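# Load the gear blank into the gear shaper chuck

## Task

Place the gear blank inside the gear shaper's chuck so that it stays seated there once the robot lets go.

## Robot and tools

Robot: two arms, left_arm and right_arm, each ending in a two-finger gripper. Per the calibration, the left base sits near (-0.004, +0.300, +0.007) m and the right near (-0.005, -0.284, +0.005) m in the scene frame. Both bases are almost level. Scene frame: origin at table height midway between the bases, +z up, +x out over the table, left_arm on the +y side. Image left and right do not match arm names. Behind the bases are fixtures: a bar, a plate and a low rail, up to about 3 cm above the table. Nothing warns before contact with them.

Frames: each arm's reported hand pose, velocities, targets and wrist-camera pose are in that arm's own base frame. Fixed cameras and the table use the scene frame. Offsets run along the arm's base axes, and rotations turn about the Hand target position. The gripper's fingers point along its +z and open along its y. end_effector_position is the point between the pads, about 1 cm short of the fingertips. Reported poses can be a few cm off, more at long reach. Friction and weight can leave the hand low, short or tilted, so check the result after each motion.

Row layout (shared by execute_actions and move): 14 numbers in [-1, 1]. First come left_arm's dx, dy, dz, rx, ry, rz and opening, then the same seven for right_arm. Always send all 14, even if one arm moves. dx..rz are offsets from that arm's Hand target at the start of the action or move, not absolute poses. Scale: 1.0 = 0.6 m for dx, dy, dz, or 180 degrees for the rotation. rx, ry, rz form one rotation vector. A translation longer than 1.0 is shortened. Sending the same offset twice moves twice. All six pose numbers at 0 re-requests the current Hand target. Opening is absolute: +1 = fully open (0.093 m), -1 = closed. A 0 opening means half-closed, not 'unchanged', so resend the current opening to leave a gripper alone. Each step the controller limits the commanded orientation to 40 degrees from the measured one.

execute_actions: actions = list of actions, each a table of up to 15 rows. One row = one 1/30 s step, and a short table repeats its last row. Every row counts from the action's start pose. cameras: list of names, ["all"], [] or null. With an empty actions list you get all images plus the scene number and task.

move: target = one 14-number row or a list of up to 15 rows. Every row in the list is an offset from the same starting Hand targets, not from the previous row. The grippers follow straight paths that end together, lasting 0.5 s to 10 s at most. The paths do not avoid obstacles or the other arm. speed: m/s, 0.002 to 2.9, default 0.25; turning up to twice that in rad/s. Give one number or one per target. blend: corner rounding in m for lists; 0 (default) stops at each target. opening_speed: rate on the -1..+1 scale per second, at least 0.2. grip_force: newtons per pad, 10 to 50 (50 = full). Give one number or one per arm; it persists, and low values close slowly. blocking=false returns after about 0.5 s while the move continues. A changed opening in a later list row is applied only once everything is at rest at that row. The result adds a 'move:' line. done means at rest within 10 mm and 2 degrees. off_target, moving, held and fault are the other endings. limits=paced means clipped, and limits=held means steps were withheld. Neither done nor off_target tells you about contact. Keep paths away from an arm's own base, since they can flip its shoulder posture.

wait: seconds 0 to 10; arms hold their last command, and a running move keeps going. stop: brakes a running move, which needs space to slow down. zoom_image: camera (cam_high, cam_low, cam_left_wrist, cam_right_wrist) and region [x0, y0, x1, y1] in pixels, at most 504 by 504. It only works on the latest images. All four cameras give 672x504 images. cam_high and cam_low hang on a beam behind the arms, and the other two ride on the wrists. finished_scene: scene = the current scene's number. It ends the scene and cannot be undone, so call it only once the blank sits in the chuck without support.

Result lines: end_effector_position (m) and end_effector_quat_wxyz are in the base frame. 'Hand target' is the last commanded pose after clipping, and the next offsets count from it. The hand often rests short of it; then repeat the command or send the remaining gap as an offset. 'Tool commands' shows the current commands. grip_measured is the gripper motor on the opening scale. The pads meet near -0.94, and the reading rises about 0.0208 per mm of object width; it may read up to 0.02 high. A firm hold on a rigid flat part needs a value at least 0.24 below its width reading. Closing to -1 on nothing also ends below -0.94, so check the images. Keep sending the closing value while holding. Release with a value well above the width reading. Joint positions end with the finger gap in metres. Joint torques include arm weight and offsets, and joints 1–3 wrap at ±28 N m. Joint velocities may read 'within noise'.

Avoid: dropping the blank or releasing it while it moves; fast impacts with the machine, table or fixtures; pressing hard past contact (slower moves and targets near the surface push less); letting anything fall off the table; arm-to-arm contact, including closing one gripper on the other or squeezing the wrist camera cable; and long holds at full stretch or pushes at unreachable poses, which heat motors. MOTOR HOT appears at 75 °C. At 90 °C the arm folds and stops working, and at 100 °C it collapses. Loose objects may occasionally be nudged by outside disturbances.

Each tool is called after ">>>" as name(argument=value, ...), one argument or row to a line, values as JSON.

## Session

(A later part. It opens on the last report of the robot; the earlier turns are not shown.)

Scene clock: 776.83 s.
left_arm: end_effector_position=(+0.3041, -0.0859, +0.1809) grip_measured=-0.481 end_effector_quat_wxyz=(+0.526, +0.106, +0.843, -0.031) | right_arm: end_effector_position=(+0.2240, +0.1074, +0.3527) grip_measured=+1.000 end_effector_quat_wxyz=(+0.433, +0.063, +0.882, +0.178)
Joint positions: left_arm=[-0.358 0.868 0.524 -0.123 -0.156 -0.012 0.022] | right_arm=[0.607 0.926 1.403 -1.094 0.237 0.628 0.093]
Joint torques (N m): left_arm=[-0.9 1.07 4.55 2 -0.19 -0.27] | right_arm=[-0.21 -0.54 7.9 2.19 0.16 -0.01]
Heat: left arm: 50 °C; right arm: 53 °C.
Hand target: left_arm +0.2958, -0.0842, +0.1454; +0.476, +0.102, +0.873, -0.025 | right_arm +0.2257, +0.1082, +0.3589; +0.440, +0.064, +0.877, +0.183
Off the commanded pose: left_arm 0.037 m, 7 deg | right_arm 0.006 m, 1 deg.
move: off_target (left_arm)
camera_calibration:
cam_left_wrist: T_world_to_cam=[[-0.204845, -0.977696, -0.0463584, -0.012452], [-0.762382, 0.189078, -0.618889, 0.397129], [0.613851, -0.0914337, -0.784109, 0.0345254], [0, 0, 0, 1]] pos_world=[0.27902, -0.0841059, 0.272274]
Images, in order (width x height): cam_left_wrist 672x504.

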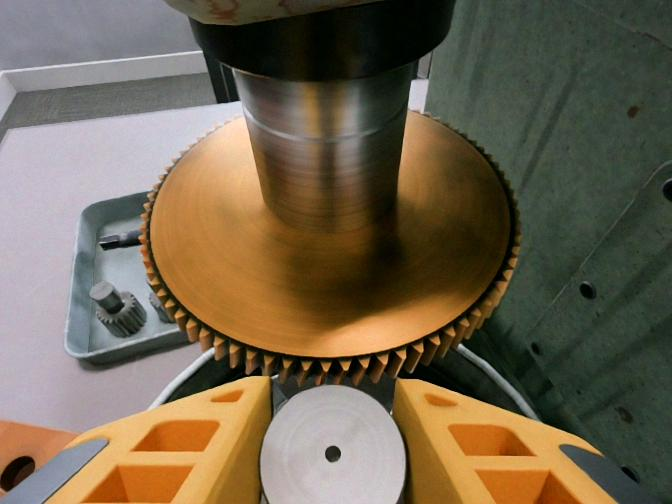

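>>> move(
  target=[
    [0,0,0.045,-0.0028,-0.013,0,-0.62,0,0,0,0,0,0,1],
    [0,0,0.058,-0.0028,-0.013,0,-0.1,0,0,0,0,0,0,1],
    [0,0,0.052,-0.0028,-0.013,0,-0.1,0,0,0,0,0,0,1],
  ],
  speed=0.06,
  opening_speed=0.4,
  cameras=["cam_left_wrist"],
)

Scene clock: 792.83 s.
left_arm: end_effector_position=(+0.2952, -0.0822, +0.1700) grip_measured=-0.102 end_effector_quat_wxyz=(+0.487, +0.104, +0.867, -0.024) | right_arm: end_effector_position=(+0.2240, +0.1074, +0.3527) grip_measured=+1.000 end_effector_quat_wxyz=(+0.433, +0.063, +0.882, +0.178)
Joint positions: left_arm=[-0.361 0.872 0.56 -0.248 -0.163 -0.031 0.04] | right_arm=[0.607 0.926 1.403 -1.094 0.237 0.628 0.093]
Joint torques (N m): left_arm=[-0.84 -2.33 7.72 2.61 -0.18 -0.09] | right_arm=[-0.23 -0.5 7.91 2.19 0.16 0]
Heat: left arm: 48 °C; right arm: 53 °C.
Hand target: left_arm +0.2959, -0.0841, +0.1765; +0.494, +0.101, +0.863, -0.027 | right_arm +0.2257, +0.1082, +0.3589; +0.440, +0.064, +0.877, +0.183
Off the commanded pose: left_arm 0.007 m, 1 deg | right_arm 0.006 m, 1 deg.
move: done; target 2's new opening was sent with left_arm's hand 0.008 m and 3 deg from that target
camera_calibration:
cam_left_wrist: T_world_to_cam=[[-0.196447, -0.979333, -0.0481221, -0.0134848], [-0.816875, 0.19061, -0.544411, 0.386495], [0.542332, -0.0676379, -0.837437, 0.0638631], [0, 0, 0, 1]] pos_world=[0.278434, -0.0825563, 0.263244]
Images, in order (width x height): cam_left_wrist 672x504.

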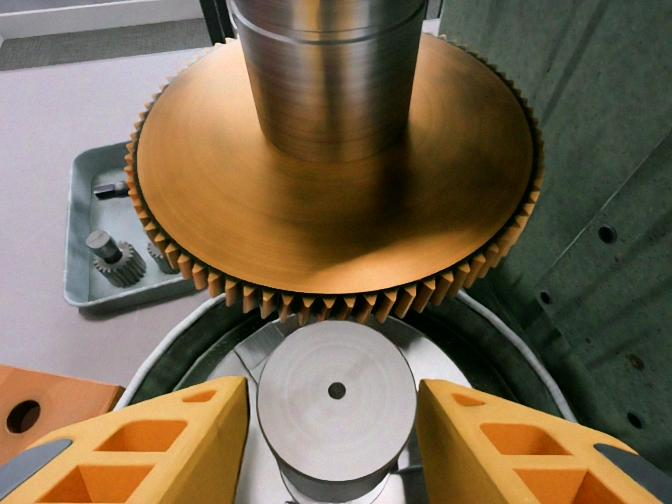

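>>> zoom_image(
  camera="cam_left_wrist",
  region=[240, 400, 430, 504],
)

Scaled by 2.653 from the camera's 672x504 image, which has a finer 960x720 frame.

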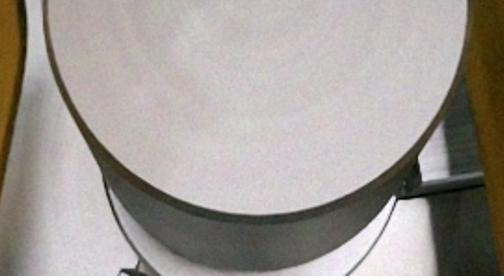

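>>> move(
  target=[
    [0,-0.001,0.045,0,0,0,-0.1,0,0,0,0,0,0,1],
    [0.001,-0.001,0.0285,0,0,0,-0.1,0,0,0,0,0,0,1],
  ],
  speed=0.06,
  cameras=["cam_left_wrist"],
)

Scene clock: 804.07 s.
left_arm: end_effector_position=(+0.2976, -0.0837, +0.1965) grip_measured=-0.102 end_effector_quat_wxyz=(+0.495, +0.103, +0.863, -0.026) | right_arm: end_effector_position=(+0.2240, +0.1074, +0.3527) grip_measured=+1.000 end_effector_quat_wxyz=(+0.433, +0.063, +0.882, +0.178)
Joint positions: left_arm=[-0.365 0.872 0.651 -0.322 -0.167 -0.032 0.04] | right_arm=[0.607 0.926 1.403 -1.094 0.237 0.628 0.093]
Joint torques (N m): left_arm=[-0.7 -2.1 5.83 2.69 -0.17 -0.07] | right_arm=[-0.21 -0.49 7.9 2.19 0.15 0]
Heat: left arm: 49 °C; right arm: 53 °C.
Hand target: left_arm +0.2964, -0.0847, +0.1935; +0.494, +0.101, +0.863, -0.027 | right_arm +0.2257, +0.1082, +0.3589; +0.440, +0.064, +0.877, +0.183
Off the commanded pose: left_arm 0.003 m, 0 deg | right_arm 0.006 m, 1 deg.
move: done
camera_calibration:
cam_left_wrist: T_world_to_cam=[[-0.195744, -0.979598, -0.0455178, -0.0139917], [-0.807835, 0.187388, -0.558827, 0.403078], [0.555955, -0.072616, -0.828034, 0.0783747], [0, 0, 0, 1]] pos_world=[0.279309, -0.0835471, 0.289511]
Images, in order (width x height): cam_left_wrist 672x504.

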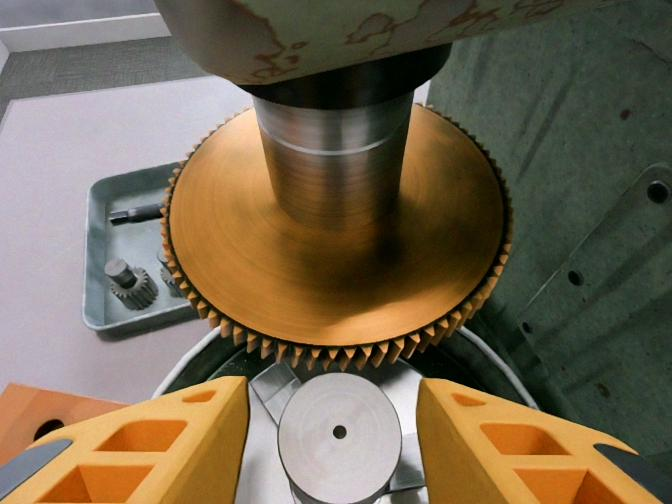

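>>> move(
  target=[
    [-0.002,-0.0028,-0.019,0,0,0,-0.1,0,0,0,0,0,0,1],
  ],
  speed=0.06,
  cameras=["cam_left_wrist"],
)

Scene clock: 807.87 s.
left_arm: end_effector_position=(+0.2969, -0.0854, +0.1856) grip_measured=-0.102 end_effector_quat_wxyz=(+0.495, +0.103, +0.863, -0.026) | right_arm: end_effector_position=(+0.2240, +0.1074, +0.3527) grip_measured=+1.000 end_effector_quat_wxyz=(+0.433, +0.063, +0.882, +0.178)
Joint positions: left_arm=[-0.376 0.872 0.608 -0.28 -0.176 -0.038 0.04] | right_arm=[0.607 0.926 1.403 -1.094 0.237 0.628 0.093]
Joint torques (N m): left_arm=[-0.8 -2.22 5.74 2.69 -0.17 -0.07] | right_arm=[-0.23 -0.49 7.91 2.19 0.16 0]
Heat: left arm: 49 °C; right arm: 53 °C.
Hand target: left_arm +0.2953, -0.0865, +0.1822; +0.494, +0.100, +0.863, -0.027 | right_arm +0.2257, +0.1082, +0.3589; +0.440, +0.064, +0.877, +0.183
Off the commanded pose: left_arm 0.004 m, 0 deg | right_arm 0.006 m, 1 deg.
move: done
camera_calibration:
cam_left_wrist: T_world_to_cam=[[-0.195791, -0.979609, -0.0450822, -0.0163984], [-0.807804, 0.187176, -0.558944, 0.396745], [0.555985, -0.0730188, -0.827979, 0.0695567], [0, 0, 0, 1]] pos_world=[0.278609, -0.0852463, 0.27861]
Images, in order (width x height): cam_left_wrist 672x504.

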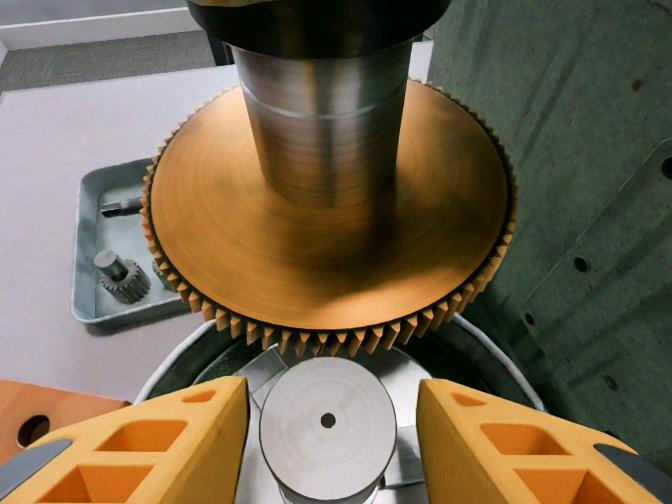

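>>> move(
  target=[
    [0,0.0055,0.0,0,0,0,-0.1,0,0,0,0,0,0,1],
    [0,0.0055,0.0,0,0,0,-0.62,0,0,0,0,0,0,1],
  ],
  speed=0.06,
  opening_speed=0.4,
  cameras=["cam_left_wrist"],
)

>>> zoom_image(
  camera="cam_left_wrist",
  region=[240, 400, 430, 504],
)

Scene clock: 817.17 s.
left_arm: end_effector_position=(+0.2972, -0.0846, +0.1858) grip_measured=-0.465 end_effector_quat_wxyz=(+0.495, +0.102, +0.863, -0.025) | right_arm: end_effector_position=(+0.2240, +0.1074, +0.3527) grip_measured=+1.000 end_effector_quat_wxyz=(+0.433, +0.063, +0.882, +0.178)
Joint positions: left_arm=[-0.373 0.872 0.608 -0.279 -0.176 -0.038 0.023] | right_arm=[0.607 0.926 1.403 -1.094 0.237 0.628 0.093]
Joint torques (N m): left_arm=[0.66 -2.85 5.48 2.67 -0.04 0.02] | right_arm=[-0.24 -0.53 7.92 2.19 0.15 0]
Heat: left arm: 49 °C; right arm: 53 °C.
Hand target: left_arm +0.2953, -0.0831, +0.1822; +0.494, +0.100, +0.863, -0.027 | right_arm +0.2257, +0.1082, +0.3589; +0.440, +0.064, +0.877, +0.183
Off the commanded pose: left_arm 0.004 m, 0 deg | right_arm 0.006 m, 1 deg.
move: done
camera_calibration:
cam_left_wrist: T_world_to_cam=[[-0.192847, -0.980193, -0.0450821, -0.0164468], [-0.807888, 0.184687, -0.559649, 0.396819], [0.55689, -0.0715051, -0.827503, 0.0693305], [0, 0, 0, 1]] pos_world=[0.278804, -0.0844508, 0.278709]
Images, in order (width x height): cam_left_wrist 672x504.

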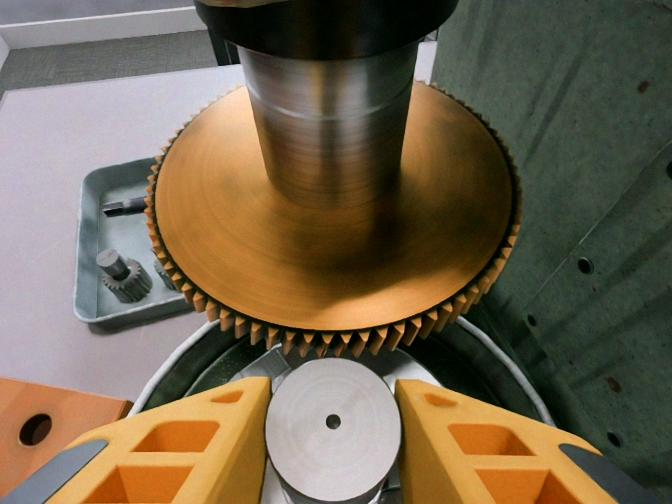

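Scaled by 2.653 from the camera's 672x504 image, which has a finer 960x720 frame.

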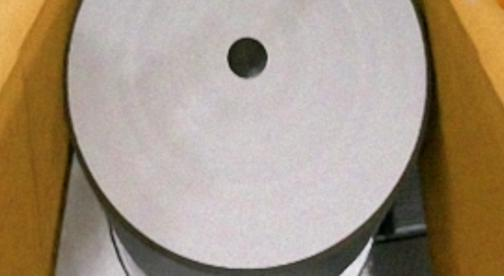

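>>> move(
  target=[
    [0,0.0045,-0.003,-0.0038,0.0007,0,-0.62,0,0,0,0,0,0,1],
  ],
  speed=0.04,
)

Scene clock: 822.47 s.
left_arm: end_effector_position=(+0.2977, -0.0828, +0.1855) grip_measured=-0.481 end_effector_quat_wxyz=(+0.498, +0.099, +0.861, -0.030) | right_arm: end_effector_position=(+0.2240, +0.1074, +0.3527) grip_measured=+1.000 end_effector_quat_wxyz=(+0.433, +0.063, +0.882, +0.178)
Joint positions: left_arm=[-0.357 0.865 0.599 -0.267 -0.157 -0.038 0.022] | right_arm=[0.607 0.926 1.403 -1.094 0.237 0.628 0.093]
Joint torques (N m): left_arm=[1.26 -2.7 5.52 2.61 0.04 0.03] | right_arm=[-0.21 -0.51 7.9 2.19 0.15 0]
Heat: left arm: 49 °C; right arm: 53 °C.
Hand target: left_arm +0.2953, -0.0804, +0.1804; +0.494, +0.097, +0.863, -0.032 | right_arm +0.2257, +0.1082, +0.3589; +0.440, +0.064, +0.877, +0.183
Off the commanded pose: left_arm 0.006 m, 1 deg | right_arm 0.006 m, 1 deg.
move: done

>>> move(
  target=[
    [0.0035,-0.003,-0.010,0,0,0,-0.62,0,0,0,0,0,0,1],
    [-0.0015,0.002,-0.012,0,0,0,-0.62,0,0,0,0,0,0,1],
    [-0.0065,-0.003,-0.014,0,0,0,-0.62,0,0,0,0,0,0,1],
    [-0.0015,-0.008,-0.016,0,0,0,-0.62,0,0,0,0,0,0,1],
    [0.0035,-0.003,-0.018,0,0,0,-0.62,0,0,0,0,0,0,1],
    [-0.0015,0.002,-0.020,0,0,0,-0.62,0,0,0,0,0,0,1],
    [-0.0065,-0.003,-0.022,0,0,0,-0.62,0,0,0,0,0,0,1],
    [-0.0015,-0.008,-0.024,0,0,0,-0.62,0,0,0,0,0,0,1],
    [-0.0015,-0.003,-0.025,0,0,0,-0.62,0,0,0,0,0,0,1],
  ],
  speed=0.02,
  blend=0.0015,
  cameras=["cam_left_wrist"],
)

Scene clock: 832.27 s.
left_arm: end_effector_position=(+0.2973, -0.0844, +0.1846) grip_measured=-0.481 end_effector_quat_wxyz=(+0.516, +0.098, +0.850, -0.035) | right_arm: end_effector_position=(+0.2240, +0.1074, +0.3527) grip_measured=+1.000 end_effector_quat_wxyz=(+0.433, +0.063, +0.882, +0.178)
Joint positions: left_arm=[-0.364 0.841 0.551 -0.2 -0.16 -0.037 0.022] | right_arm=[0.607 0.926 1.403 -1.094 0.237 0.628 0.093]
Joint torques (N m): left_arm=[0.72 -0.34 4.67 2.55 -0.03 -0.05] | right_arm=[-0.24 -0.53 7.9 2.19 0.15 0]
Heat: left arm: 50 °C; right arm: 53 °C.
Hand target: left_arm +0.2944, -0.0822, +0.1655; +0.494, +0.098, +0.863, -0.032 | right_arm +0.2257, +0.1082, +0.3589; +0.440, +0.064, +0.877, +0.183
Off the commanded pose: left_arm 0.020 m, 3 deg | right_arm 0.006 m, 1 deg.
move: off_target (left_arm)
camera_calibration:
cam_left_wrist: T_world_to_cam=[[-0.195995, -0.980164, -0.0293884, -0.0182482], [-0.779808, 0.173962, -0.601363, 0.394599], [0.594547, -0.0949471, -0.798435, 0.0497723], [0, 0, 0, 1]] pos_world=[0.274542, -0.0818059, 0.276501]
Images, in order (width x height): cam_left_wrist 672x504.

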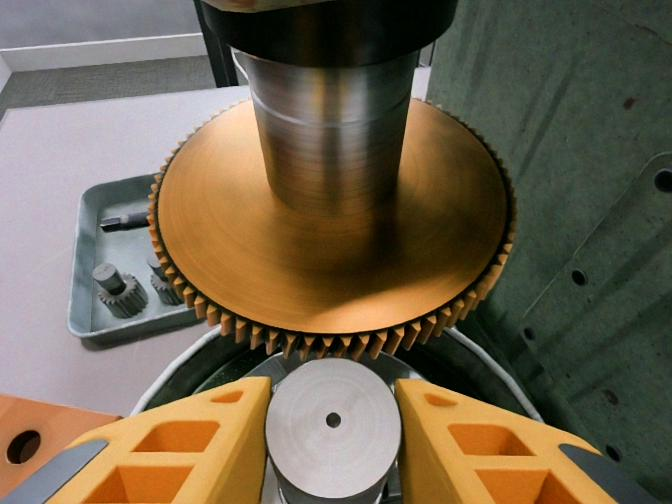

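>>> move(
  target=[
    [0,-0.001,0.09,0,0,0,-0.62,0,0,0,0,0,0,1],
    [-0.1,-0.001,0.13,0.003,0.015,0,-0.62,0,0,0,0,0,0,1],
  ],
  speed=0.1,
  cameras=["cam_left_wrist"],
)

>>> zoom_image(
  camera="cam_left_wrist",
  region=[250, 250, 390, 390],
)

Scene clock: 838.40 s.
left_arm: end_effector_position=(+0.2312, -0.0806, +0.2244) grip_measured=-0.481 end_effector_quat_wxyz=(+0.450, +0.109, +0.886, -0.021) | right_arm: end_effector_position=(+0.2240, +0.1074, +0.3527) grip_measured=+1.000 end_effector_quat_wxyz=(+0.433, +0.063, +0.882, +0.178)
Joint positions: left_arm=[-0.535 0.703 0.812 -0.779 -0.292 -0.149 0.022] | right_arm=[0.607 0.926 1.403 -1.094 0.237 0.628 0.093]
Joint torques (N m): left_arm=[-0.66 -0.79 9.28 2.65 -0.28 -0.07] | right_arm=[-0.21 -0.5 7.9 2.19 0.16 0]
Heat: left arm: 50 °C; right arm: 53 °C.
Hand target: left_arm +0.2344, -0.0828, +0.2435; +0.473, +0.099, +0.875, -0.031 | right_arm +0.2257, +0.1082, +0.3589; +0.440, +0.064, +0.877, +0.183
Off the commanded pose: left_arm 0.020 m, 3 deg | right_arm 0.006 m, 1 deg.
move: off_target (left_arm)
camera_calibration:
cam_left_wrist: T_world_to_cam=[[-0.202812, -0.978004, -0.0487384, -0.0202507], [-0.858947, 0.201581, -0.470718, 0.357601], [0.470188, -0.0536034, -0.880937, 0.171805], [0, 0, 0, 1]] pos_world=[0.222273, -0.0826814, 0.318692]
Images, in order (width x height): cam_left_wrist 672x504.

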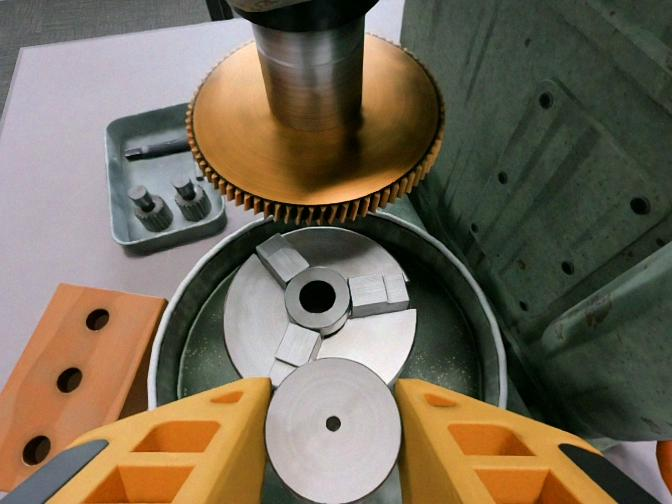

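Scaled by 3.600 from the camera's 672x504 image, which has a finer 960x720 frame.

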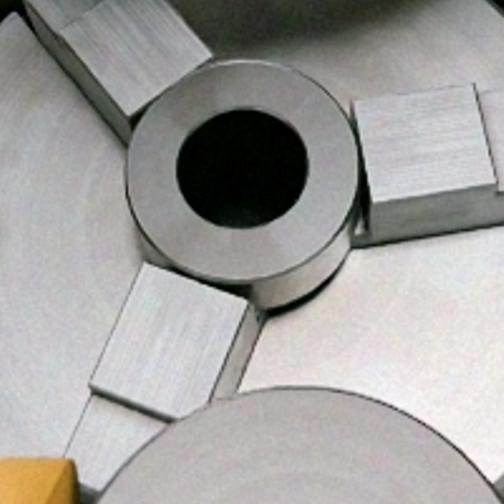

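>>> move(
  target=[
    [0.103,-0.0023,-0.05,-0.0083,-0.0145,0,-0.62,0,0,0,0,0,0,1],
    [0.103,-0.0023,-0.079,-0.0083,-0.0145,0,-0.62,0,0,0,0,0,0,1],
  ],
  speed=0.08,
  blend=[0.005,0],
  cameras=["cam_left_wrist"],
)

Scene clock: 884.43 s.
left_arm: end_effector_position=(+0.2915, -0.0827, +0.1935) grip_measured=-0.481 end_effector_quat_wxyz=(+0.483, +0.090, +0.870, -0.037) | right_arm: end_effector_position=(+0.2240, +0.1074, +0.3527) grip_measured=+1.000 end_effector_quat_wxyz=(+0.433, +0.063, +0.882, +0.178)
Joint positions: left_arm=[-0.363 0.856 0.654 -0.364 -0.155 -0.07 0.022] | right_arm=[0.607 0.926 1.403 -1.094 0.237 0.628 0.093]
Joint torques (N m): left_arm=[0.76 -1.2 6.12 3.06 0.02 0.15] | right_arm=[-0.21 -0.5 7.92 2.19 0.16 0]
Heat: left arm: 52 °C; right arm: 53 °C.
Hand target: left_arm +0.2961, -0.0843, +0.1960; +0.494, +0.094, +0.863, -0.040 | right_arm +0.2257, +0.1082, +0.3589; +0.440, +0.064, +0.877, +0.183
Off the commanded pose: left_arm 0.006 m, 2 deg | right_arm 0.006 m, 1 deg.
move: done
camera_calibration:
cam_left_wrist: T_world_to_cam=[[-0.184633, -0.98274, -0.0115446, -0.0243815], [-0.826352, 0.161589, -0.539473, 0.39574], [0.532027, -0.0900647, -0.841924, 0.0875519], [0, 0, 0, 1]] pos_world=[0.275939, -0.0800226, 0.286922]
Images, in order (width x height): cam_left_wrist 672x504.

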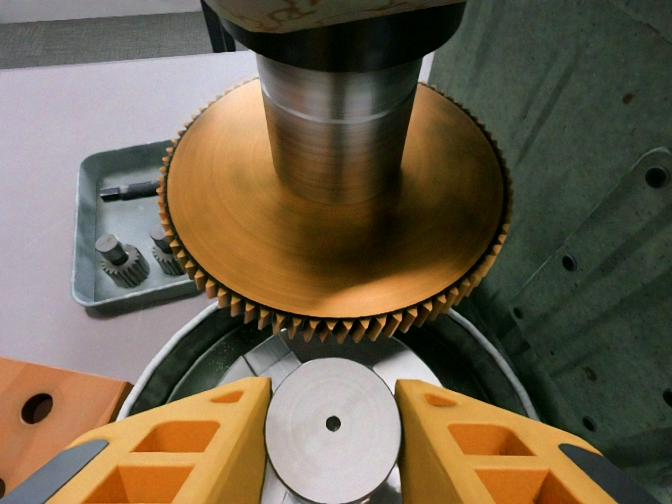

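>>> move(
  target=[
    [0.011,-0.002,0.0,0.0057,-0.0085,0,-0.62,0,0,0,0,0,0,1],
  ],
  speed=0.05,
  cameras=["cam_left_wrist"],
)

>>> zoom_image(
  camera="cam_left_wrist",
  region=[240, 400, 430, 504],
)

Scene clock: 892.63 s.
left_arm: end_effector_position=(+0.2981, -0.0852, +0.1928) grip_measured=-0.481 end_effector_quat_wxyz=(+0.492, +0.097, +0.864, -0.034) | right_arm: end_effector_position=(+0.2240, +0.1074, +0.3527) grip_measured=+1.000 end_effector_quat_wxyz=(+0.433, +0.063, +0.882, +0.178)
Joint positions: left_arm=[-0.363 0.878 0.642 -0.311 -0.155 -0.051 0.022] | right_arm=[0.607 0.926 1.403 -1.094 0.237 0.628 0.093]
Joint torques (N m): left_arm=[0.16 -1.44 6.26 3.1 -0.18 0.14] | right_arm=[-0.21 -0.53 7.91 2.2 0.16 -0.01]
Heat: left arm: 52 °C; right arm: 53 °C.
Hand target: left_arm +0.3028, -0.0854, +0.1960; +0.505, +0.099, +0.857, -0.031 | right_arm +0.2257, +0.1082, +0.3589; +0.440, +0.064, +0.877, +0.183
Off the commanded pose: left_arm 0.006 m, 2 deg | right_arm 0.006 m, 1 deg.
move: done
camera_calibration:
cam_left_wrist: T_world_to_cam=[[-0.194012, -0.980696, -0.024365, -0.0202238], [-0.812716, 0.174591, -0.555887, 0.401439], [0.549411, -0.0880471, -0.8309, 0.076106], [0, 0, 0, 1]] pos_world=[0.280519, -0.0832203, 0.285899]
Images, in order (width x height): cam_left_wrist 672x504.

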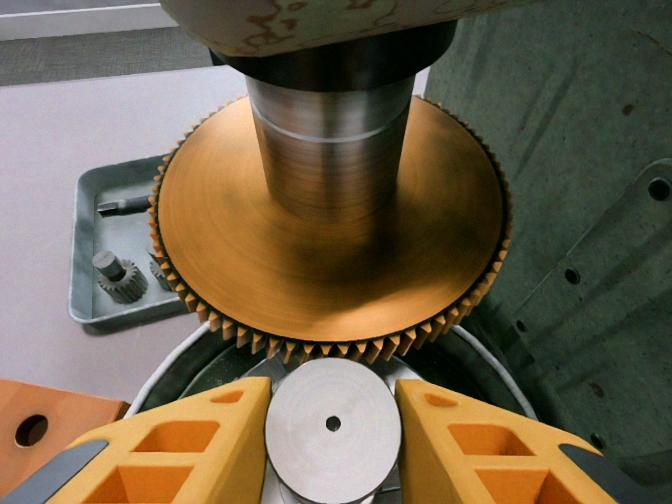

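Scaled by 2.653 from the camera's 672x504 image, which has a finer 960x720 frame.

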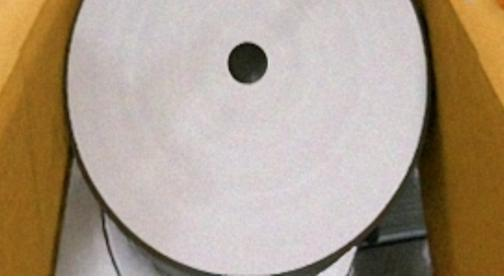

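>>> move(
  target=[
    [0.0,0.0045,0.0,0,0,0,-0.62,0,0,0,0,0,0,1],
  ],
  speed=0.05,
)

Scene clock: 900.67 s.
left_arm: end_effector_position=(+0.2989, -0.0824, +0.1929) grip_measured=-0.481 end_effector_quat_wxyz=(+0.493, +0.096, +0.864, -0.030) | right_arm: end_effector_position=(+0.2240, +0.1074, +0.3527) grip_measured=+1.000 end_effector_quat_wxyz=(+0.433, +0.063, +0.882, +0.178)
Joint positions: left_arm=[-0.353 0.878 0.642 -0.31 -0.155 -0.044 0.022] | right_arm=[0.607 0.926 1.403 -1.094 0.237 0.628 0.093]
Joint torques (N m): left_arm=[0.68 -1.83 6.01 3.08 -0.03 0.14] | right_arm=[-0.23 -0.53 7.91 2.19 0.16 0]
Heat: left arm: 53 °C; right arm: 53 °C.
Hand target: left_arm +0.3028, -0.0827, +0.1960; +0.505, +0.098, +0.857, -0.031 | right_arm +0.2257, +0.1082, +0.3589; +0.440, +0.064, +0.877, +0.183
Off the commanded pose: left_arm 0.005 m, 2 deg | right_arm 0.006 m, 1 deg.
move: done

>>> move(
  target=[
    [-0.002,-0.0068,0.0,0,0,0,-0.62,0,0,0,0,0,0,1],
  ],
  speed=0.05,
  cameras=["cam_left_wrist"],
)

>>> zoom_image(
  camera="cam_left_wrist",
  region=[240, 400, 430, 504],
)

Scene clock: 906.07 s.
left_arm: end_effector_position=(+0.2984, -0.0842, +0.1930) grip_measured=-0.481 end_effector_quat_wxyz=(+0.493, +0.099, +0.864, -0.030) | right_arm: end_effector_position=(+0.2240, +0.1074, +0.3527) grip_measured=+1.000 end_effector_quat_wxyz=(+0.433, +0.063, +0.882, +0.178)
Joint positions: left_arm=[-0.363 0.878 0.642 -0.31 -0.162 -0.043 0.022] | right_arm=[0.607 0.926 1.403 -1.094 0.237 0.628 0.093]
Joint torques (N m): left_arm=[-0.83 -1.63 6.08 3.06 -0.18 0.03] | right_arm=[-0.21 -0.53 7.91 2.19 0.16 0]
Heat: left arm: 54 °C; right arm: 53 °C.
Hand target: left_arm +0.3016, -0.0868, +0.1960; +0.505, +0.099, +0.857, -0.031 | right_arm +0.2257, +0.1082, +0.3589; +0.440, +0.064, +0.877, +0.183
Off the commanded pose: left_arm 0.005 m, 2 deg | right_arm 0.006 m, 1 deg.
move: done
camera_calibration:
cam_left_wrist: T_world_to_cam=[[-0.192852, -0.980628, -0.0343078, -0.017616], [-0.811395, 0.179037, -0.556403, 0.401626], [0.551766, -0.0794664, -0.830204, 0.0760595], [0, 0, 0, 1]] pos_world=[0.280513, -0.0831365, 0.286007]
Images, in order (width x height): cam_left_wrist 672x504.

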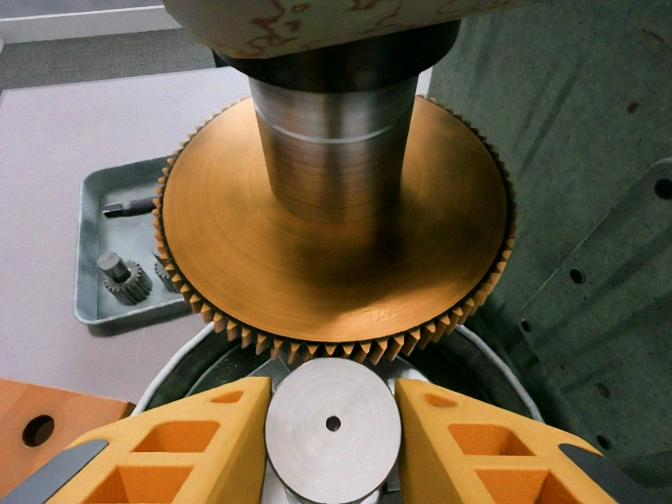

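Scaled by 2.653 from the camera's 672x504 image, which has a finer 960x720 frame.

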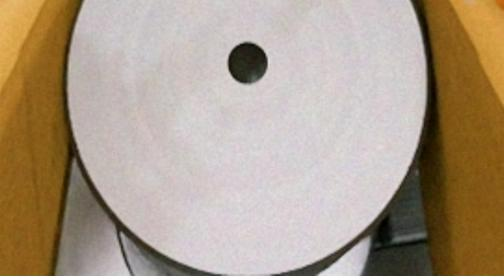

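>>> move(
  target=[
    [0.0,0.0,-0.012,0.0,0.0,0,-0.62,0,0,0,0,0,0,1],
  ],
  speed=0.04,
)

>>> move(
  target=[
    [0.0,0.0,-0.012,0.0008,0.004,0,-0.62,0,0,0,0,0,0,1],
  ],
  speed=0.04,
)

Scene clock: 911.77 s.
left_arm: end_effector_position=(+0.2997, -0.0843, +0.1886) grip_measured=-0.481 end_effector_quat_wxyz=(+0.498, +0.098, +0.861, -0.030) | right_arm: end_effector_position=(+0.2240, +0.1074, +0.3527) grip_measured=+1.000 end_effector_quat_wxyz=(+0.433, +0.063, +0.882, +0.178)
Joint positions: left_arm=[-0.363 0.878 0.615 -0.273 -0.164 -0.043 0.022] | right_arm=[0.607 0.926 1.403 -1.094 0.237 0.628 0.093]
Joint torques (N m): left_arm=[-0.77 -1.54 5.91 3 -0.19 0.03] | right_arm=[-0.24 -0.51 7.91 2.19 0.16 0]
Heat: left arm: 54 °C; right arm: 53 °C.
Hand target: left_arm +0.3015, -0.0868, +0.1887; +0.505, +0.099, +0.857, -0.031 | right_arm +0.2257, +0.1082, +0.3589; +0.440, +0.064, +0.877, +0.183
Off the commanded pose: left_arm 0.003 m, 1 deg | right_arm 0.006 m, 1 deg.
move: done

Scene clock: 912.53 s.
left_arm: end_effector_position=(+0.3011, -0.0847, +0.1884) grip_measured=-0.481 end_effector_quat_wxyz=(+0.503, +0.097, +0.858, -0.031) | right_arm: end_effector_position=(+0.2240, +0.1074, +0.3527) grip_measured=+1.000 end_effector_quat_wxyz=(+0.433, +0.063, +0.882, +0.178)
Joint positions: left_arm=[-0.363 0.878 0.604 -0.248 -0.165 -0.043 0.022] | right_arm=[0.607 0.926 1.403 -1.094 0.237 0.628 0.093]
Joint torques (N m): left_arm=[-0.66 -0.85 5.7 2.83 -0.12 0.03] | right_arm=[-0.23 -0.51 7.9 2.19 0.15 0]
Heat: left arm: 54 °C; right arm: 53 °C.
Hand target: left_arm +0.3016, -0.0869, +0.1816; +0.499, +0.099, +0.860, -0.030 | right_arm +0.2257, +0.1082, +0.3589; +0.440, +0.064, +0.877, +0.183
Off the commanded pose: left_arm 0.007 m, 1 deg | right_arm 0.006 m, 1 deg.
move: done

>>> move(
  target=[
    [-0.003,0.003,0.045,-0.0008,-0.004,0,-0.62,0,0,0,0,0,0,1],
    [-0.004,0.0045,0.022,-0.0008,-0.004,0,-0.62,0,0,0,0,0,0,1],
  ],
  speed=0.06,
  cameras=["cam_left_wrist"],
)

>>> zoom_image(
  camera="cam_left_wrist",
  region=[240, 400, 430, 504],
)

Scene clock: 921.17 s.
left_arm: end_effector_position=(+0.2962, -0.0828, +0.1886) grip_measured=-0.481 end_effector_quat_wxyz=(+0.487, +0.099, +0.867, -0.027) | right_arm: end_effector_position=(+0.2240, +0.1074, +0.3527) grip_measured=+1.000 end_effector_quat_wxyz=(+0.433, +0.063, +0.882, +0.178)
Joint positions: left_arm=[-0.363 0.874 0.634 -0.319 -0.165 -0.043 0.022] | right_arm=[0.607 0.926 1.403 -1.094 0.237 0.628 0.093]
Joint torques (N m): left_arm=[0.14 -2.8 5.87 3.1 -0.06 0.06] | right_arm=[-0.23 -0.51 7.94 2.2 0.16 0]
Heat: left arm: 53 °C; right arm: 54 °C.
Hand target: left_arm +0.2991, -0.0841, +0.1948; +0.505, +0.099, +0.857, -0.031 | right_arm +0.2257, +0.1082, +0.3589; +0.440, +0.064, +0.877, +0.183
Off the commanded pose: left_arm 0.007 m, 2 deg | right_arm 0.006 m, 1 deg.
move: done
camera_calibration:
cam_left_wrist: T_world_to_cam=[[-0.190381, -0.98096, -0.0383601, -0.016774], [-0.818455, 0.180178, -0.545589, 0.397302], [0.542113, -0.072474, -0.837174, 0.0784941], [0, 0, 0, 1]] pos_world=[0.279428, -0.0823509, 0.281833]
Images, in order (width x height): cam_left_wrist 672x504.

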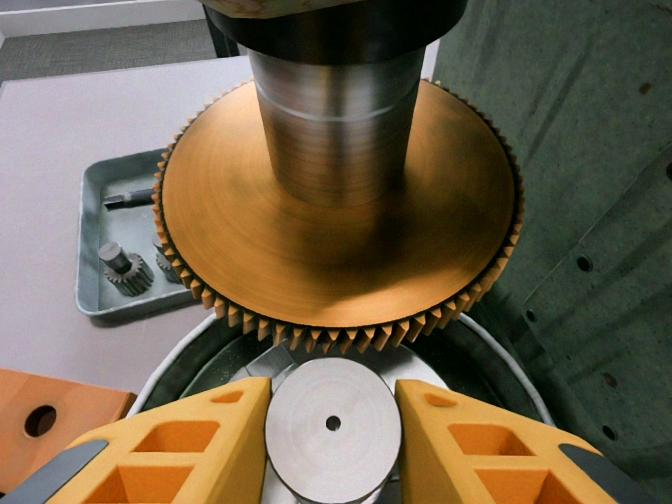

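Scaled by 2.653 from the camera's 672x504 image, which has a finer 960x720 frame.

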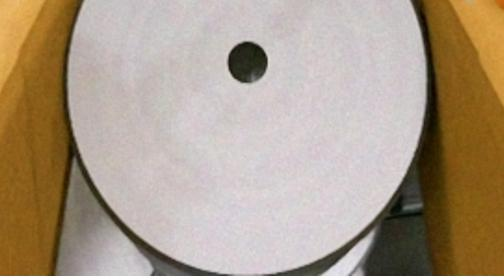

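>>> move(
  target=[
    [0.001,0.0,-0.007,-0.0017,-0.0082,0,-0.62,0,0,0,0,0,0,1],
  ],
  speed=0.04,
)

>>> move(
  target=[
    [0.0,0.0,-0.007,0.0008,0.004,0,-0.62,0,0,0,0,0,0,1],
  ],
  speed=0.04,
)

Scene clock: 925.67 s.
left_arm: end_effector_position=(+0.2969, -0.0831, +0.1886) grip_measured=-0.481 end_effector_quat_wxyz=(+0.504, +0.096, +0.858, -0.031) | right_arm: end_effector_position=(+0.2240, +0.1074, +0.3527) grip_measured=+1.000 end_effector_quat_wxyz=(+0.433, +0.063, +0.882, +0.178)
Joint positions: left_arm=[-0.363 0.853 0.595 -0.261 -0.165 -0.043 0.022] | right_arm=[0.607 0.926 1.403 -1.094 0.237 0.628 0.093]
Joint torques (N m): left_arm=[0.05 -1.92 5.68 3.12 -0.11 0.1] | right_arm=[-0.23 -0.51 7.91 2.19 0.15 0.01]
Heat: left arm: 53 °C; right arm: 54 °C.
Hand target: left_arm +0.2997, -0.0842, +0.1907; +0.516, +0.098, +0.850, -0.032 | right_arm +0.2257, +0.1082, +0.3589; +0.440, +0.064, +0.877, +0.183
Off the commanded pose: left_arm 0.004 m, 2 deg | right_arm 0.006 m, 1 deg.
move: done

Scene clock: 926.37 s.
left_arm: end_effector_position=(+0.2970, -0.0831, +0.1886) grip_measured=-0.481 end_effector_quat_wxyz=(+0.504, +0.096, +0.858, -0.031) | right_arm: end_effector_position=(+0.2240, +0.1074, +0.3527) grip_measured=+1.000 end_effector_quat_wxyz=(+0.433, +0.063, +0.882, +0.178)
Joint positions: left_arm=[-0.363 0.853 0.595 -0.261 -0.165 -0.043 0.022] | right_arm=[0.607 0.926 1.403 -1.094 0.237 0.628 0.093]
Joint torques (N m): left_arm=[0.17 -1.17 5.33 3.11 -0.09 0.09] | right_arm=[-0.2 -0.5 7.88 2.19 0.15 0]
Heat: left arm: 53 °C; right arm: 54 °C.
Hand target: left_arm +0.2998, -0.0842, +0.1866; +0.511, +0.098, +0.854, -0.031 | right_arm +0.2257, +0.1082, +0.3589; +0.440, +0.064, +0.877, +0.183
Off the commanded pose: left_arm 0.004 m, 1 deg | right_arm 0.006 m, 1 deg.
move: done

>>> move(
  target=[
    [-0.003,-0.003,-0.002,0,0,0,-0.62,0,0,0,0,0,0,1],
  ],
  speed=0.03,
)

>>> move(
  target=[
    [-0.002,-0.001,-0.003,0,0,0,-0.62,0,0,0,0,0,0,1],
  ],
  speed=0.03,
)

Scene clock: 936.93 s.
left_arm: end_effector_position=(+0.2976, -0.0833, +0.1883) grip_measured=-0.481 end_effector_quat_wxyz=(+0.507, +0.096, +0.856, -0.029) | right_arm: end_effector_position=(+0.2240, +0.1074, +0.3527) grip_measured=+1.000 end_effector_quat_wxyz=(+0.433, +0.063, +0.882, +0.178)
Joint positions: left_arm=[-0.367 0.853 0.588 -0.247 -0.173 -0.043 0.022] | right_arm=[0.607 0.926 1.403 -1.094 0.237 0.628 0.093]
Joint torques (N m): left_arm=[-0.75 -1.66 5.44 2.93 -0.11 0.02] | right_arm=[-0.23 -0.5 7.91 2.19 0.15 0]
Heat: left arm: 54 °C; right arm: 54 °C.
Hand target: left_arm +0.2980, -0.0858, +0.1853; +0.511, +0.098, +0.854, -0.031 | right_arm +0.2257, +0.1082, +0.3589; +0.440, +0.064, +0.877, +0.183
Off the commanded pose: left_arm 0.004 m, 1 deg | right_arm 0.006 m, 1 deg.
move: done

Scene clock: 937.63 s.
left_arm: end_effector_position=(+0.2974, -0.0835, +0.1881) grip_measured=-0.481 end_effector_quat_wxyz=(+0.510, +0.095, +0.854, -0.028) | right_arm: end_effector_position=(+0.2240, +0.1074, +0.3527) grip_measured=+1.000 end_effector_quat_wxyz=(+0.433, +0.063, +0.882, +0.178)
Joint positions: left_arm=[-0.373 0.85 0.581 -0.238 -0.182 -0.043 0.022] | right_arm=[0.607 0.926 1.403 -1.094 0.237 0.628 0.093]
Joint torques (N m): left_arm=[-0.84 -1.73 5.31 2.89 -0.08 -0.01] | right_arm=[-0.24 -0.5 7.92 2.19 0.15 0.01]
Heat: left arm: 54 °C; right arm: 54 °C.
Hand target: left_arm +0.2968, -0.0865, +0.1834; +0.511, +0.098, +0.854, -0.031 | right_arm +0.2257, +0.1082, +0.3589; +0.440, +0.064, +0.877, +0.183
Off the commanded pose: left_arm 0.005 m, 1 deg | right_arm 0.006 m, 1 deg.
move: done

>>> move(
  target=[
    [-0.001,0,0.004,0.002,0.0098,0,-0.62,0,0,0,0,0,0,1],
  ],
  speed=0.03,
)

>>> move(
  target=[
    [-0.002,0,-0.003,0,0.0,0,-0.62,0,0,0,0,0,0,1],
  ],
  speed=0.03,
)

Scene clock: 942.53 s.
left_arm: end_effector_position=(+0.2969, -0.0833, +0.1877) grip_measured=-0.481 end_effector_quat_wxyz=(+0.508, +0.096, +0.855, -0.027) | right_arm: end_effector_position=(+0.2240, +0.1074, +0.3527) grip_measured=+1.000 end_effector_quat_wxyz=(+0.433, +0.063, +0.882, +0.178)
Joint positions: left_arm=[-0.373 0.85 0.583 -0.244 -0.182 -0.043 0.022] | right_arm=[0.607 0.926 1.403 -1.094 0.237 0.628 0.093]
Joint torques (N m): left_arm=[-0.66 -0.39 8.54 2.3 -0.06 -0.05] | right_arm=[-0.23 -0.5 7.92 2.19 0.15 0]
Heat: left arm: 54 °C; right arm: 54 °C.
Hand target: left_arm +0.2962, -0.0865, +0.1858; +0.497, +0.099, +0.861, -0.030 | right_arm +0.2257, +0.1082, +0.3589; +0.440, +0.064, +0.877, +0.183
Off the commanded pose: left_arm 0.004 m, 2 deg | right_arm 0.006 m, 1 deg.
move: done

Scene clock: 943.23 s.
left_arm: end_effector_position=(+0.2969, -0.0833, +0.1877) grip_measured=-0.481 end_effector_quat_wxyz=(+0.508, +0.096, +0.855, -0.027) | right_arm: end_effector_position=(+0.2240, +0.1074, +0.3527) grip_measured=+1.000 end_effector_quat_wxyz=(+0.433, +0.063, +0.882, +0.178)
Joint positions: left_arm=[-0.373 0.85 0.583 -0.244 -0.182 -0.043 0.022] | right_arm=[0.607 0.926 1.403 -1.094 0.237 0.628 0.093]
Joint torques (N m): left_arm=[-0.95 -0.84 7.71 2.34 -0.1 -0.05] | right_arm=[-0.21 -0.5 7.92 2.19 0.15 0.01]
Heat: left arm: 54 °C; right arm: 54 °C.
Hand target: left_arm +0.2950, -0.0865, +0.1840; +0.497, +0.099, +0.861, -0.030 | right_arm +0.2257, +0.1082, +0.3589; +0.440, +0.064, +0.877, +0.183
Off the commanded pose: left_arm 0.005 m, 2 deg | right_arm 0.006 m, 1 deg.
move: done

>>> move(
  target=[
    [-0.003,0,0.002,0.0012,0.006,0,-0.62,0,0,0,0,0,0,1],
  ],
  speed=0.03,
)

>>> move(
  target=[
    [-0.002,0,-0.006,0,0.0,0,-0.62,0,0,0,0,0,0,1],
  ],
  speed=0.03,
  cameras=["cam_left_wrist"],
)

>>> zoom_image(
  camera="cam_left_wrist",
  region=[240, 400, 430, 504],
)

Scene clock: 948.83 s.
left_arm: end_effector_position=(+0.2959, -0.0840, +0.1863) grip_measured=-0.481 end_effector_quat_wxyz=(+0.503, +0.097, +0.859, -0.027) | right_arm: end_effector_position=(+0.2240, +0.1074, +0.3527) grip_measured=+1.000 end_effector_quat_wxyz=(+0.433, +0.063, +0.882, +0.178)
Joint positions: left_arm=[-0.376 0.854 0.59 -0.261 -0.182 -0.045 0.022] | right_arm=[0.607 0.926 1.403 -1.094 0.237 0.628 0.093]
Joint torques (N m): left_arm=[-0.76 -0.96 8.94 2.08 -0.07 -0.05] | right_arm=[-0.24 -0.5 7.88 2.19 0.16 0]
Heat: left arm: 53 °C; right arm: 54 °C.
Hand target: left_arm +0.2932, -0.0864, +0.1851; +0.489, +0.100, +0.866, -0.029 | right_arm +0.2257, +0.1082, +0.3589; +0.440, +0.064, +0.877, +0.183
Off the commanded pose: left_arm 0.004 m, 2 deg | right_arm 0.006 m, 1 deg.
move: done

Scene clock: 949.53 s.
left_arm: end_effector_position=(+0.2960, -0.0840, +0.1865) grip_measured=-0.481 end_effector_quat_wxyz=(+0.503, +0.097, +0.858, -0.027) | right_arm: end_effector_position=(+0.2240, +0.1074, +0.3527) grip_measured=+1.000 end_effector_quat_wxyz=(+0.433, +0.063, +0.882, +0.178)
Joint positions: left_arm=[-0.376 0.854 0.59 -0.261 -0.182 -0.046 0.022] | right_arm=[0.607 0.926 1.403 -1.094 0.237 0.628 0.093]
Joint torques (N m): left_arm=[-1.06 -1.4 7.58 2.2 -0.1 -0.07] | right_arm=[-0.24 -0.49 7.91 2.19 0.16 0]
Heat: left arm: 53 °C; right arm: 54 °C.
Hand target: left_arm +0.2920, -0.0865, +0.1817; +0.489, +0.100, +0.866, -0.029 | right_arm +0.2257, +0.1082, +0.3589; +0.440, +0.064, +0.877, +0.183
Off the commanded pose: left_arm 0.007 m, 2 deg | right_arm 0.006 m, 1 deg.
move: done
camera_calibration:
cam_left_wrist: T_world_to_cam=[[-0.18642, -0.981708, -0.0386852, -0.019284], [-0.79943, 0.17446, -0.57487, 0.395537], [0.571103, -0.0762412, -0.81733, 0.064152], [0, 0, 0, 1]] pos_world=[0.275972, -0.0830457, 0.27907]
Images, in order (width x height): cam_left_wrist 672x504.

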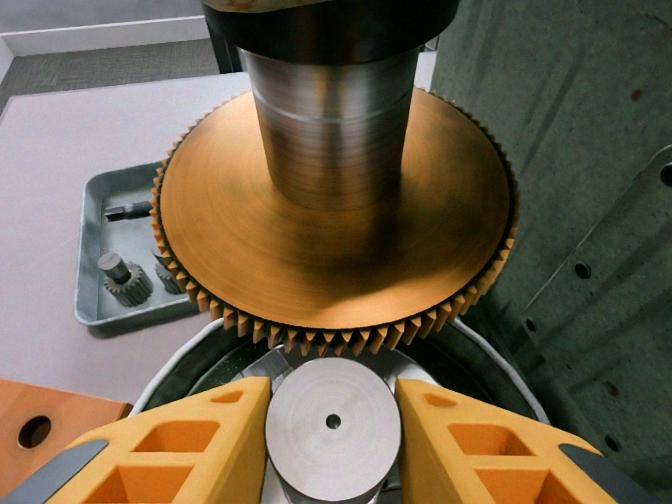

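Scaled by 2.653 from the camera's 672x504 image, which has a finer 960x720 frame.

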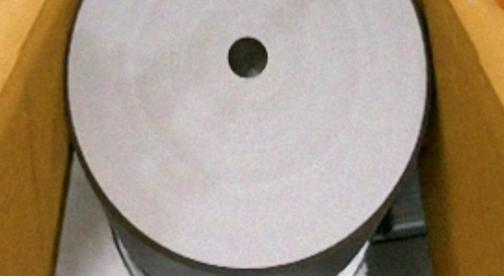

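>>> move(
  target=[
    [0.001,0.0025,-0.008,0.0008,0.004,0,-0.62,0,0,0,0,0,0,1],
  ],
  speed=0.03,
)

>>> move(
  target=[
    [0.001,0.0,-0.012,0.0012,0.006,0,-0.62,0,0,0,0,0,0,1],
  ],
  speed=0.03,
)

>>> move(
  target=[
    [0.001,0.0,-0.012,0.0012,0.006,0,-0.62,0,0,0,0,0,0,1],
  ],
  speed=0.03,
)

Scene clock: 954.70 s.
left_arm: end_effector_position=(+0.2960, -0.0840, +0.1865) grip_measured=-0.481 end_effector_quat_wxyz=(+0.503, +0.097, +0.858, -0.027) | right_arm: end_effector_position=(+0.2240, +0.1074, +0.3527) grip_measured=+1.000 end_effector_quat_wxyz=(+0.433, +0.063, +0.882, +0.178)
Joint positions: left_arm=[-0.376 0.854 0.59 -0.261 -0.182 -0.046 0.022] | right_arm=[0.607 0.926 1.403 -1.094 0.237 0.628 0.093]
Joint torques (N m): left_arm=[-0.01 -0.73 7.17 2.21 0.02 -0.05] | right_arm=[-0.21 -0.5 7.91 2.19 0.15 0]
Heat: left arm: 52 °C; right arm: 54 °C.
Hand target: left_arm +0.2926, -0.0850, +0.1769; +0.483, +0.100, +0.869, -0.029 | right_arm +0.2257, +0.1082, +0.3589; +0.440, +0.064, +0.877, +0.183
Off the commanded pose: left_arm 0.010 m, 3 deg | right_arm 0.006 m, 1 deg.
move: off_target (left_arm)

Scene clock: 955.40 s.
left_arm: end_effector_position=(+0.2969, -0.0844, +0.1853) grip_measured=-0.481 end_effector_quat_wxyz=(+0.502, +0.097, +0.859, -0.027) | right_arm: end_effector_position=(+0.2240, +0.1074, +0.3527) grip_measured=+1.000 end_effector_quat_wxyz=(+0.433, +0.063, +0.882, +0.178)
Joint positions: left_arm=[-0.376 0.861 0.59 -0.257 -0.182 -0.046 0.022] | right_arm=[0.607 0.926 1.403 -1.094 0.237 0.628 0.093]
Joint torques (N m): left_arm=[0.34 0.01 6.53 2.2 0.04 -0.06] | right_arm=[-0.24 -0.51 7.91 2.2 0.16 0]
Heat: left arm: 52 °C; right arm: 54 °C.
Hand target: left_arm +0.2932, -0.0850, +0.1698; +0.475, +0.101, +0.874, -0.028 | right_arm +0.2257, +0.1082, +0.3589; +0.440, +0.064, +0.877, +0.183
Off the commanded pose: left_arm 0.016 m, 4 deg | right_arm 0.006 m, 1 deg.
move: off_target (left_arm)

Scene clock: 956.10 s.
left_arm: end_effector_position=(+0.2976, -0.0847, +0.1834) grip_measured=-0.481 end_effector_quat_wxyz=(+0.499, +0.098, +0.861, -0.026) | right_arm: end_effector_position=(+0.2240, +0.1074, +0.3527) grip_measured=+1.000 end_effector_quat_wxyz=(+0.433, +0.063, +0.882, +0.178)
Joint positions: left_arm=[-0.376 0.869 0.59 -0.255 -0.182 -0.046 0.022] | right_arm=[0.607 0.926 1.403 -1.094 0.237 0.628 0.093]
Joint torques (N m): left_arm=[0.55 0.72 5.89 2.22 0.09 -0.08] | right_arm=[-0.23 -0.49 7.91 2.19 0.15 0]
Heat: left arm: 52 °C; right arm: 54 °C.
Hand target: left_arm +0.2938, -0.0850, +0.1625; +0.466, +0.101, +0.878, -0.028 | right_arm +0.2257, +0.1082, +0.3589; +0.440, +0.064, +0.877, +0.183
Off the commanded pose: left_arm 0.021 m, 4 deg | right_arm 0.006 m, 1 deg.
move: off_target (left_arm)

>>> move(
  target=[
    [-0.002,0.0,-0.015,0.0008,0.004,0,-0.62,0,0,0,0,0,0,1],
  ],
  speed=0.03,
)

>>> move(
  target=[
    [-0.003,0.0,-0.015,0.0008,0.004,0,-0.62,0,0,0,0,0,0,1],
  ],
  speed=0.03,
  cameras=["cam_left_wrist"],
)

>>> zoom_image(
  camera="cam_left_wrist",
  region=[240, 330, 430, 504],
)

Scene clock: 960.63 s.
left_arm: end_effector_position=(+0.2977, -0.0848, +0.1835) grip_measured=-0.481 end_effector_quat_wxyz=(+0.499, +0.098, +0.861, -0.026) | right_arm: end_effector_position=(+0.2240, +0.1074, +0.3527) grip_measured=+1.000 end_effector_quat_wxyz=(+0.433, +0.063, +0.882, +0.178)
Joint positions: left_arm=[-0.376 0.869 0.59 -0.254 -0.182 -0.046 0.022] | right_arm=[0.607 0.926 1.403 -1.094 0.237 0.628 0.093]
Joint torques (N m): left_arm=[0.44 0.95 3.93 2.36 0.09 -0.1] | right_arm=[-0.21 -0.51 7.9 2.19 0.16 0]
Heat: left arm: 51 °C; right arm: 54 °C.
Hand target: left_arm +0.2926, -0.0850, +0.1536; +0.461, +0.102, +0.881, -0.027 | right_arm +0.2257, +0.1082, +0.3589; +0.440, +0.064, +0.877, +0.183
Off the commanded pose: left_arm 0.030 m, 5 deg | right_arm 0.006 m, 1 deg.
move: off_target (left_arm)

Scene clock: 961.40 s.
left_arm: end_effector_position=(+0.2996, -0.0852, +0.1825) grip_measured=-0.481 end_effector_quat_wxyz=(+0.507, +0.095, +0.856, -0.028) | right_arm: end_effector_position=(+0.2240, +0.1074, +0.3527) grip_measured=+1.000 end_effector_quat_wxyz=(+0.433, +0.063, +0.882, +0.178)
Joint positions: left_arm=[-0.376 0.869 0.57 -0.216 -0.183 -0.047 0.022] | right_arm=[0.607 0.926 1.403 -1.094 0.237 0.628 0.093]
Joint torques (N m): left_arm=[0.18 1.16 3.67 2.07 0.11 -0.12] | right_arm=[-0.21 -0.5 7.91 2.19 0.16 0]
Heat: left arm: 51 °C; right arm: 54 °C.
Hand target: left_arm +0.2908, -0.0850, +0.1445; +0.455, +0.102, +0.884, -0.027 | right_arm +0.2257, +0.1082, +0.3589; +0.440, +0.064, +0.877, +0.183
Off the commanded pose: left_arm 0.039 m, 7 deg | right_arm 0.006 m, 1 deg.
move: off_target (left_arm)
camera_calibration:
cam_left_wrist: T_world_to_cam=[[-0.184535, -0.982156, -0.0362852, -0.0210496], [-0.794133, 0.170756, -0.583263, 0.395932], [0.579051, -0.0788169, -0.811473, 0.0550602], [0, 0, 0, 1]] pos_world=[0.278656, -0.083942, 0.274849]
Images, in order (width x height): cam_left_wrist 672x504.

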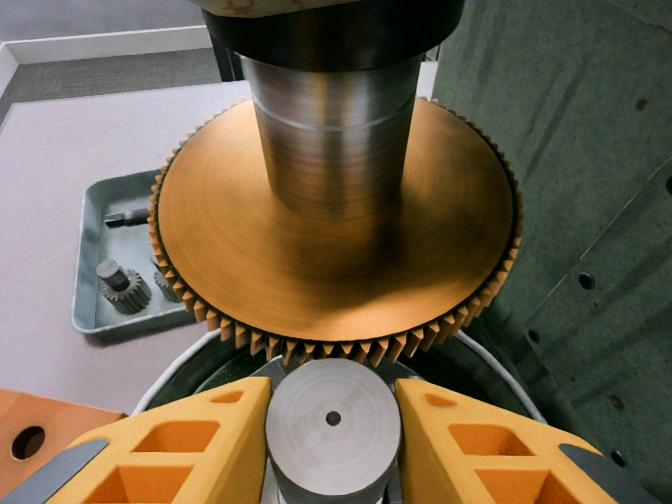

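Scaled by 2.653 from the camera's 672x504 image, which has a finer 960x720 frame.

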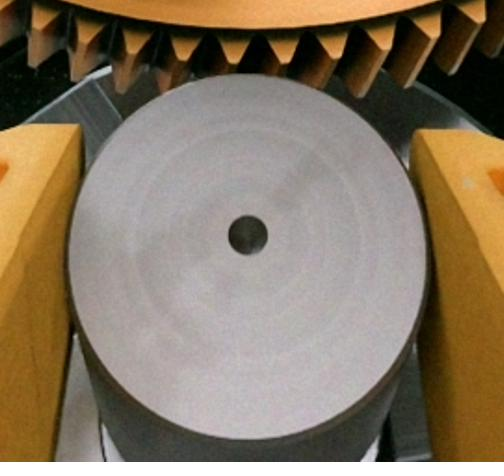

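>>> move(
  target=[
    [-0.015,0.0,0.014,0,0,0,-0.62,0,0,0,0,0,0,1],
  ],
  speed=0.04,
)

>>> move(
  target=[
    [-0.01,0.0,-0.004,0,0,0,-0.62,0,0,0,0,0,0,1],
  ],
  speed=0.04,
)

Scene clock: 974.23 s.
left_arm: end_effector_position=(+0.2985, -0.0848, +0.1843) grip_measured=-0.481 end_effector_quat_wxyz=(+0.509, +0.093, +0.855, -0.028) | right_arm: end_effector_position=(+0.2240, +0.1074, +0.3527) grip_measured=+1.000 end_effector_quat_wxyz=(+0.433, +0.063, +0.882, +0.178)
Joint positions: left_arm=[-0.379 0.86 0.57 -0.22 -0.188 -0.051 0.022] | right_arm=[0.607 0.926 1.403 -1.094 0.237 0.628 0.093]
Joint torques (N m): left_arm=[-1.13 -1.32 5.2 1.46 0.01 -0.15] | right_arm=[-0.23 -0.51 7.92 2.19 0.15 0]
Heat: left arm: 50 °C; right arm: 54 °C.
Hand target: left_arm +0.2818, -0.0850, +0.1529; +0.455, +0.102, +0.884, -0.027 | right_arm +0.2257, +0.1082, +0.3589; +0.440, +0.064, +0.877, +0.183
Off the commanded pose: left_arm 0.036 m, 7 deg | right_arm 0.006 m, 1 deg.
move: off_target (left_arm)

Scene clock: 975.07 s.
left_arm: end_effector_position=(+0.2962, -0.0843, +0.1847) grip_measured=-0.481 end_effector_quat_wxyz=(+0.512, +0.088, +0.854, -0.027) | right_arm: end_effector_position=(+0.2240, +0.1074, +0.3527) grip_measured=+1.000 end_effector_quat_wxyz=(+0.433, +0.063, +0.882, +0.178)
Joint positions: left_arm=[-0.389 0.846 0.563 -0.222 -0.205 -0.062 0.022] | right_arm=[0.607 0.926 1.403 -1.094 0.237 0.628 0.093]
Joint torques (N m): left_arm=[-1.42 -2.1 4.46 1.37 0.05 -0.12] | right_arm=[-0.24 -0.53 7.91 2.19 0.16 0]
Heat: left arm: 50 °C; right arm: 54 °C.
Hand target: left_arm +0.2758, -0.0849, +0.1505; +0.455, +0.102, +0.884, -0.027 | right_arm +0.2257, +0.1082, +0.3589; +0.440, +0.064, +0.877, +0.183
Off the commanded pose: left_arm 0.040 m, 8 deg | right_arm 0.006 m, 1 deg.
move: off_target (left_arm)

>>> move(
  target=[
    [0.02,-0.0012,0.09,-0.0049,-0.0235,0,-0.62,0,0,0,0,0,0,1],
    [0.0405,-0.0012,0.076,-0.0049,-0.0235,0,-0.62,0,0,0,0,0,0,1],
  ],
  speed=0.08,
  cameras=["cam_left_wrist"],
)

>>> zoom_image(
  camera="cam_left_wrist",
  region=[240, 330, 430, 504],
)

Scene clock: 1024.30 s.
left_arm: end_effector_position=(+0.2934, -0.0824, +0.1869) grip_measured=-0.481 end_effector_quat_wxyz=(+0.476, +0.096, +0.874, -0.023) | right_arm: end_effector_position=(+0.2240, +0.1074, +0.3527) grip_measured=+1.000 end_effector_quat_wxyz=(+0.433, +0.063, +0.882, +0.178)
Joint positions: left_arm=[-0.373 0.879 0.651 -0.36 -0.179 -0.058 0.022] | right_arm=[0.607 0.926 1.403 -1.094 0.237 0.628 0.093]
Joint torques (N m): left_arm=[0.69 -0.65 8.32 2.88 0.05 0.12] | right_arm=[-0.2 -0.51 7.91 2.19 0.15 0]
Heat: left arm: 47 °C; right arm: 54 °C.
Hand target: left_arm +0.3001, -0.0857, +0.1960; +0.488, +0.100, +0.867, -0.030 | right_arm +0.2257, +0.1082, +0.3589; +0.440, +0.064, +0.877, +0.183
Off the commanded pose: left_arm 0.012 m, 2 deg | right_arm 0.006 m, 1 deg.
move: off_target (left_arm)
camera_calibration:
cam_left_wrist: T_world_to_cam=[[-0.181725, -0.982592, -0.0385854, -0.0196973], [-0.834259, 0.174827, -0.522923, 0.393981], [0.520565, -0.0628381, -0.851506, 0.0884542], [0, 0, 0, 1]] pos_world=[0.279056, -0.0826744, 0.280581]
Images, in order (width x height): cam_left_wrist 672x504.

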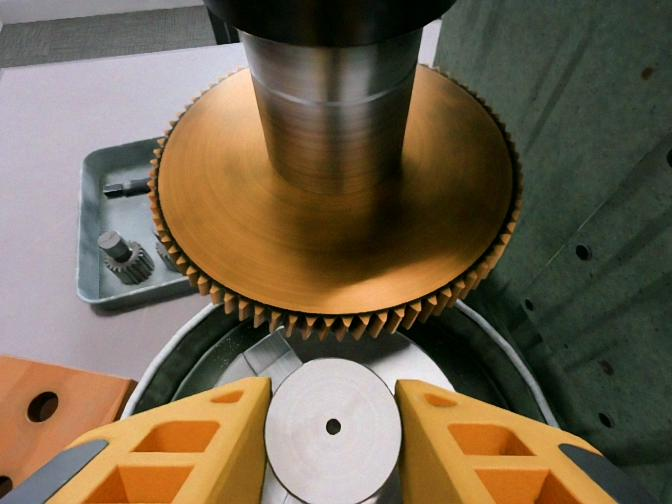

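Scaled by 2.653 from the camera's 672x504 image, which has a finer 960x720 frame.

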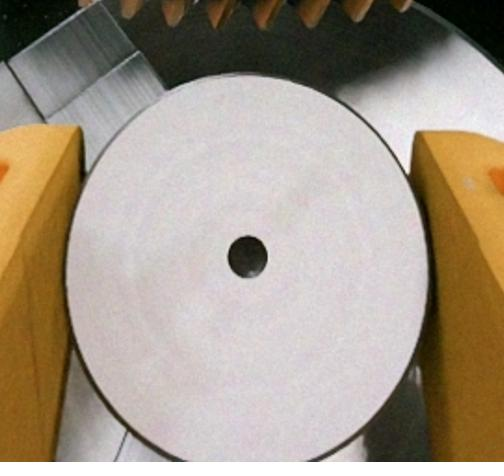

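>>> move(
  target=[
    [0,0,0.03,0,0,0,-0.62,0,0,0,0,0,0,1],
    [0,0,-0.014,0,0,0,-0.62,0,0,0,0,0,0,1],
  ],
  speed=0.1,
  cameras=[],
)

Scene clock: 1029.97 s.
left_arm: end_effector_position=(+0.2973, -0.0848, +0.1886) grip_measured=-0.481 end_effector_quat_wxyz=(+0.483, +0.096, +0.870, -0.028) | right_arm: end_effector_position=(+0.2240, +0.1074, +0.3527) grip_measured=+1.000 end_effector_quat_wxyz=(+0.433, +0.063, +0.882, +0.178)
Joint positions: left_arm=[-0.372 0.889 0.647 -0.329 -0.173 -0.057 0.022] | right_arm=[0.607 0.926 1.403 -1.094 0.237 0.628 0.093]
Joint torques (N m): left_arm=[0.64 -1.47 5.93 2.94 0.01 0.12] | right_arm=[-0.23 -0.53 7.92 2.19 0.16 0]
Heat: left arm: 48 °C; right arm: 54 °C.
Hand target: left_arm +0.3001, -0.0857, +0.1877; +0.488, +0.100, +0.867, -0.030 | right_arm +0.2257, +0.1082, +0.3589; +0.440, +0.064, +0.877, +0.183
Off the commanded pose: left_arm 0.003 m, 1 deg | right_arm 0.006 m, 1 deg.
move: done
No camera images: "cameras" was empty.


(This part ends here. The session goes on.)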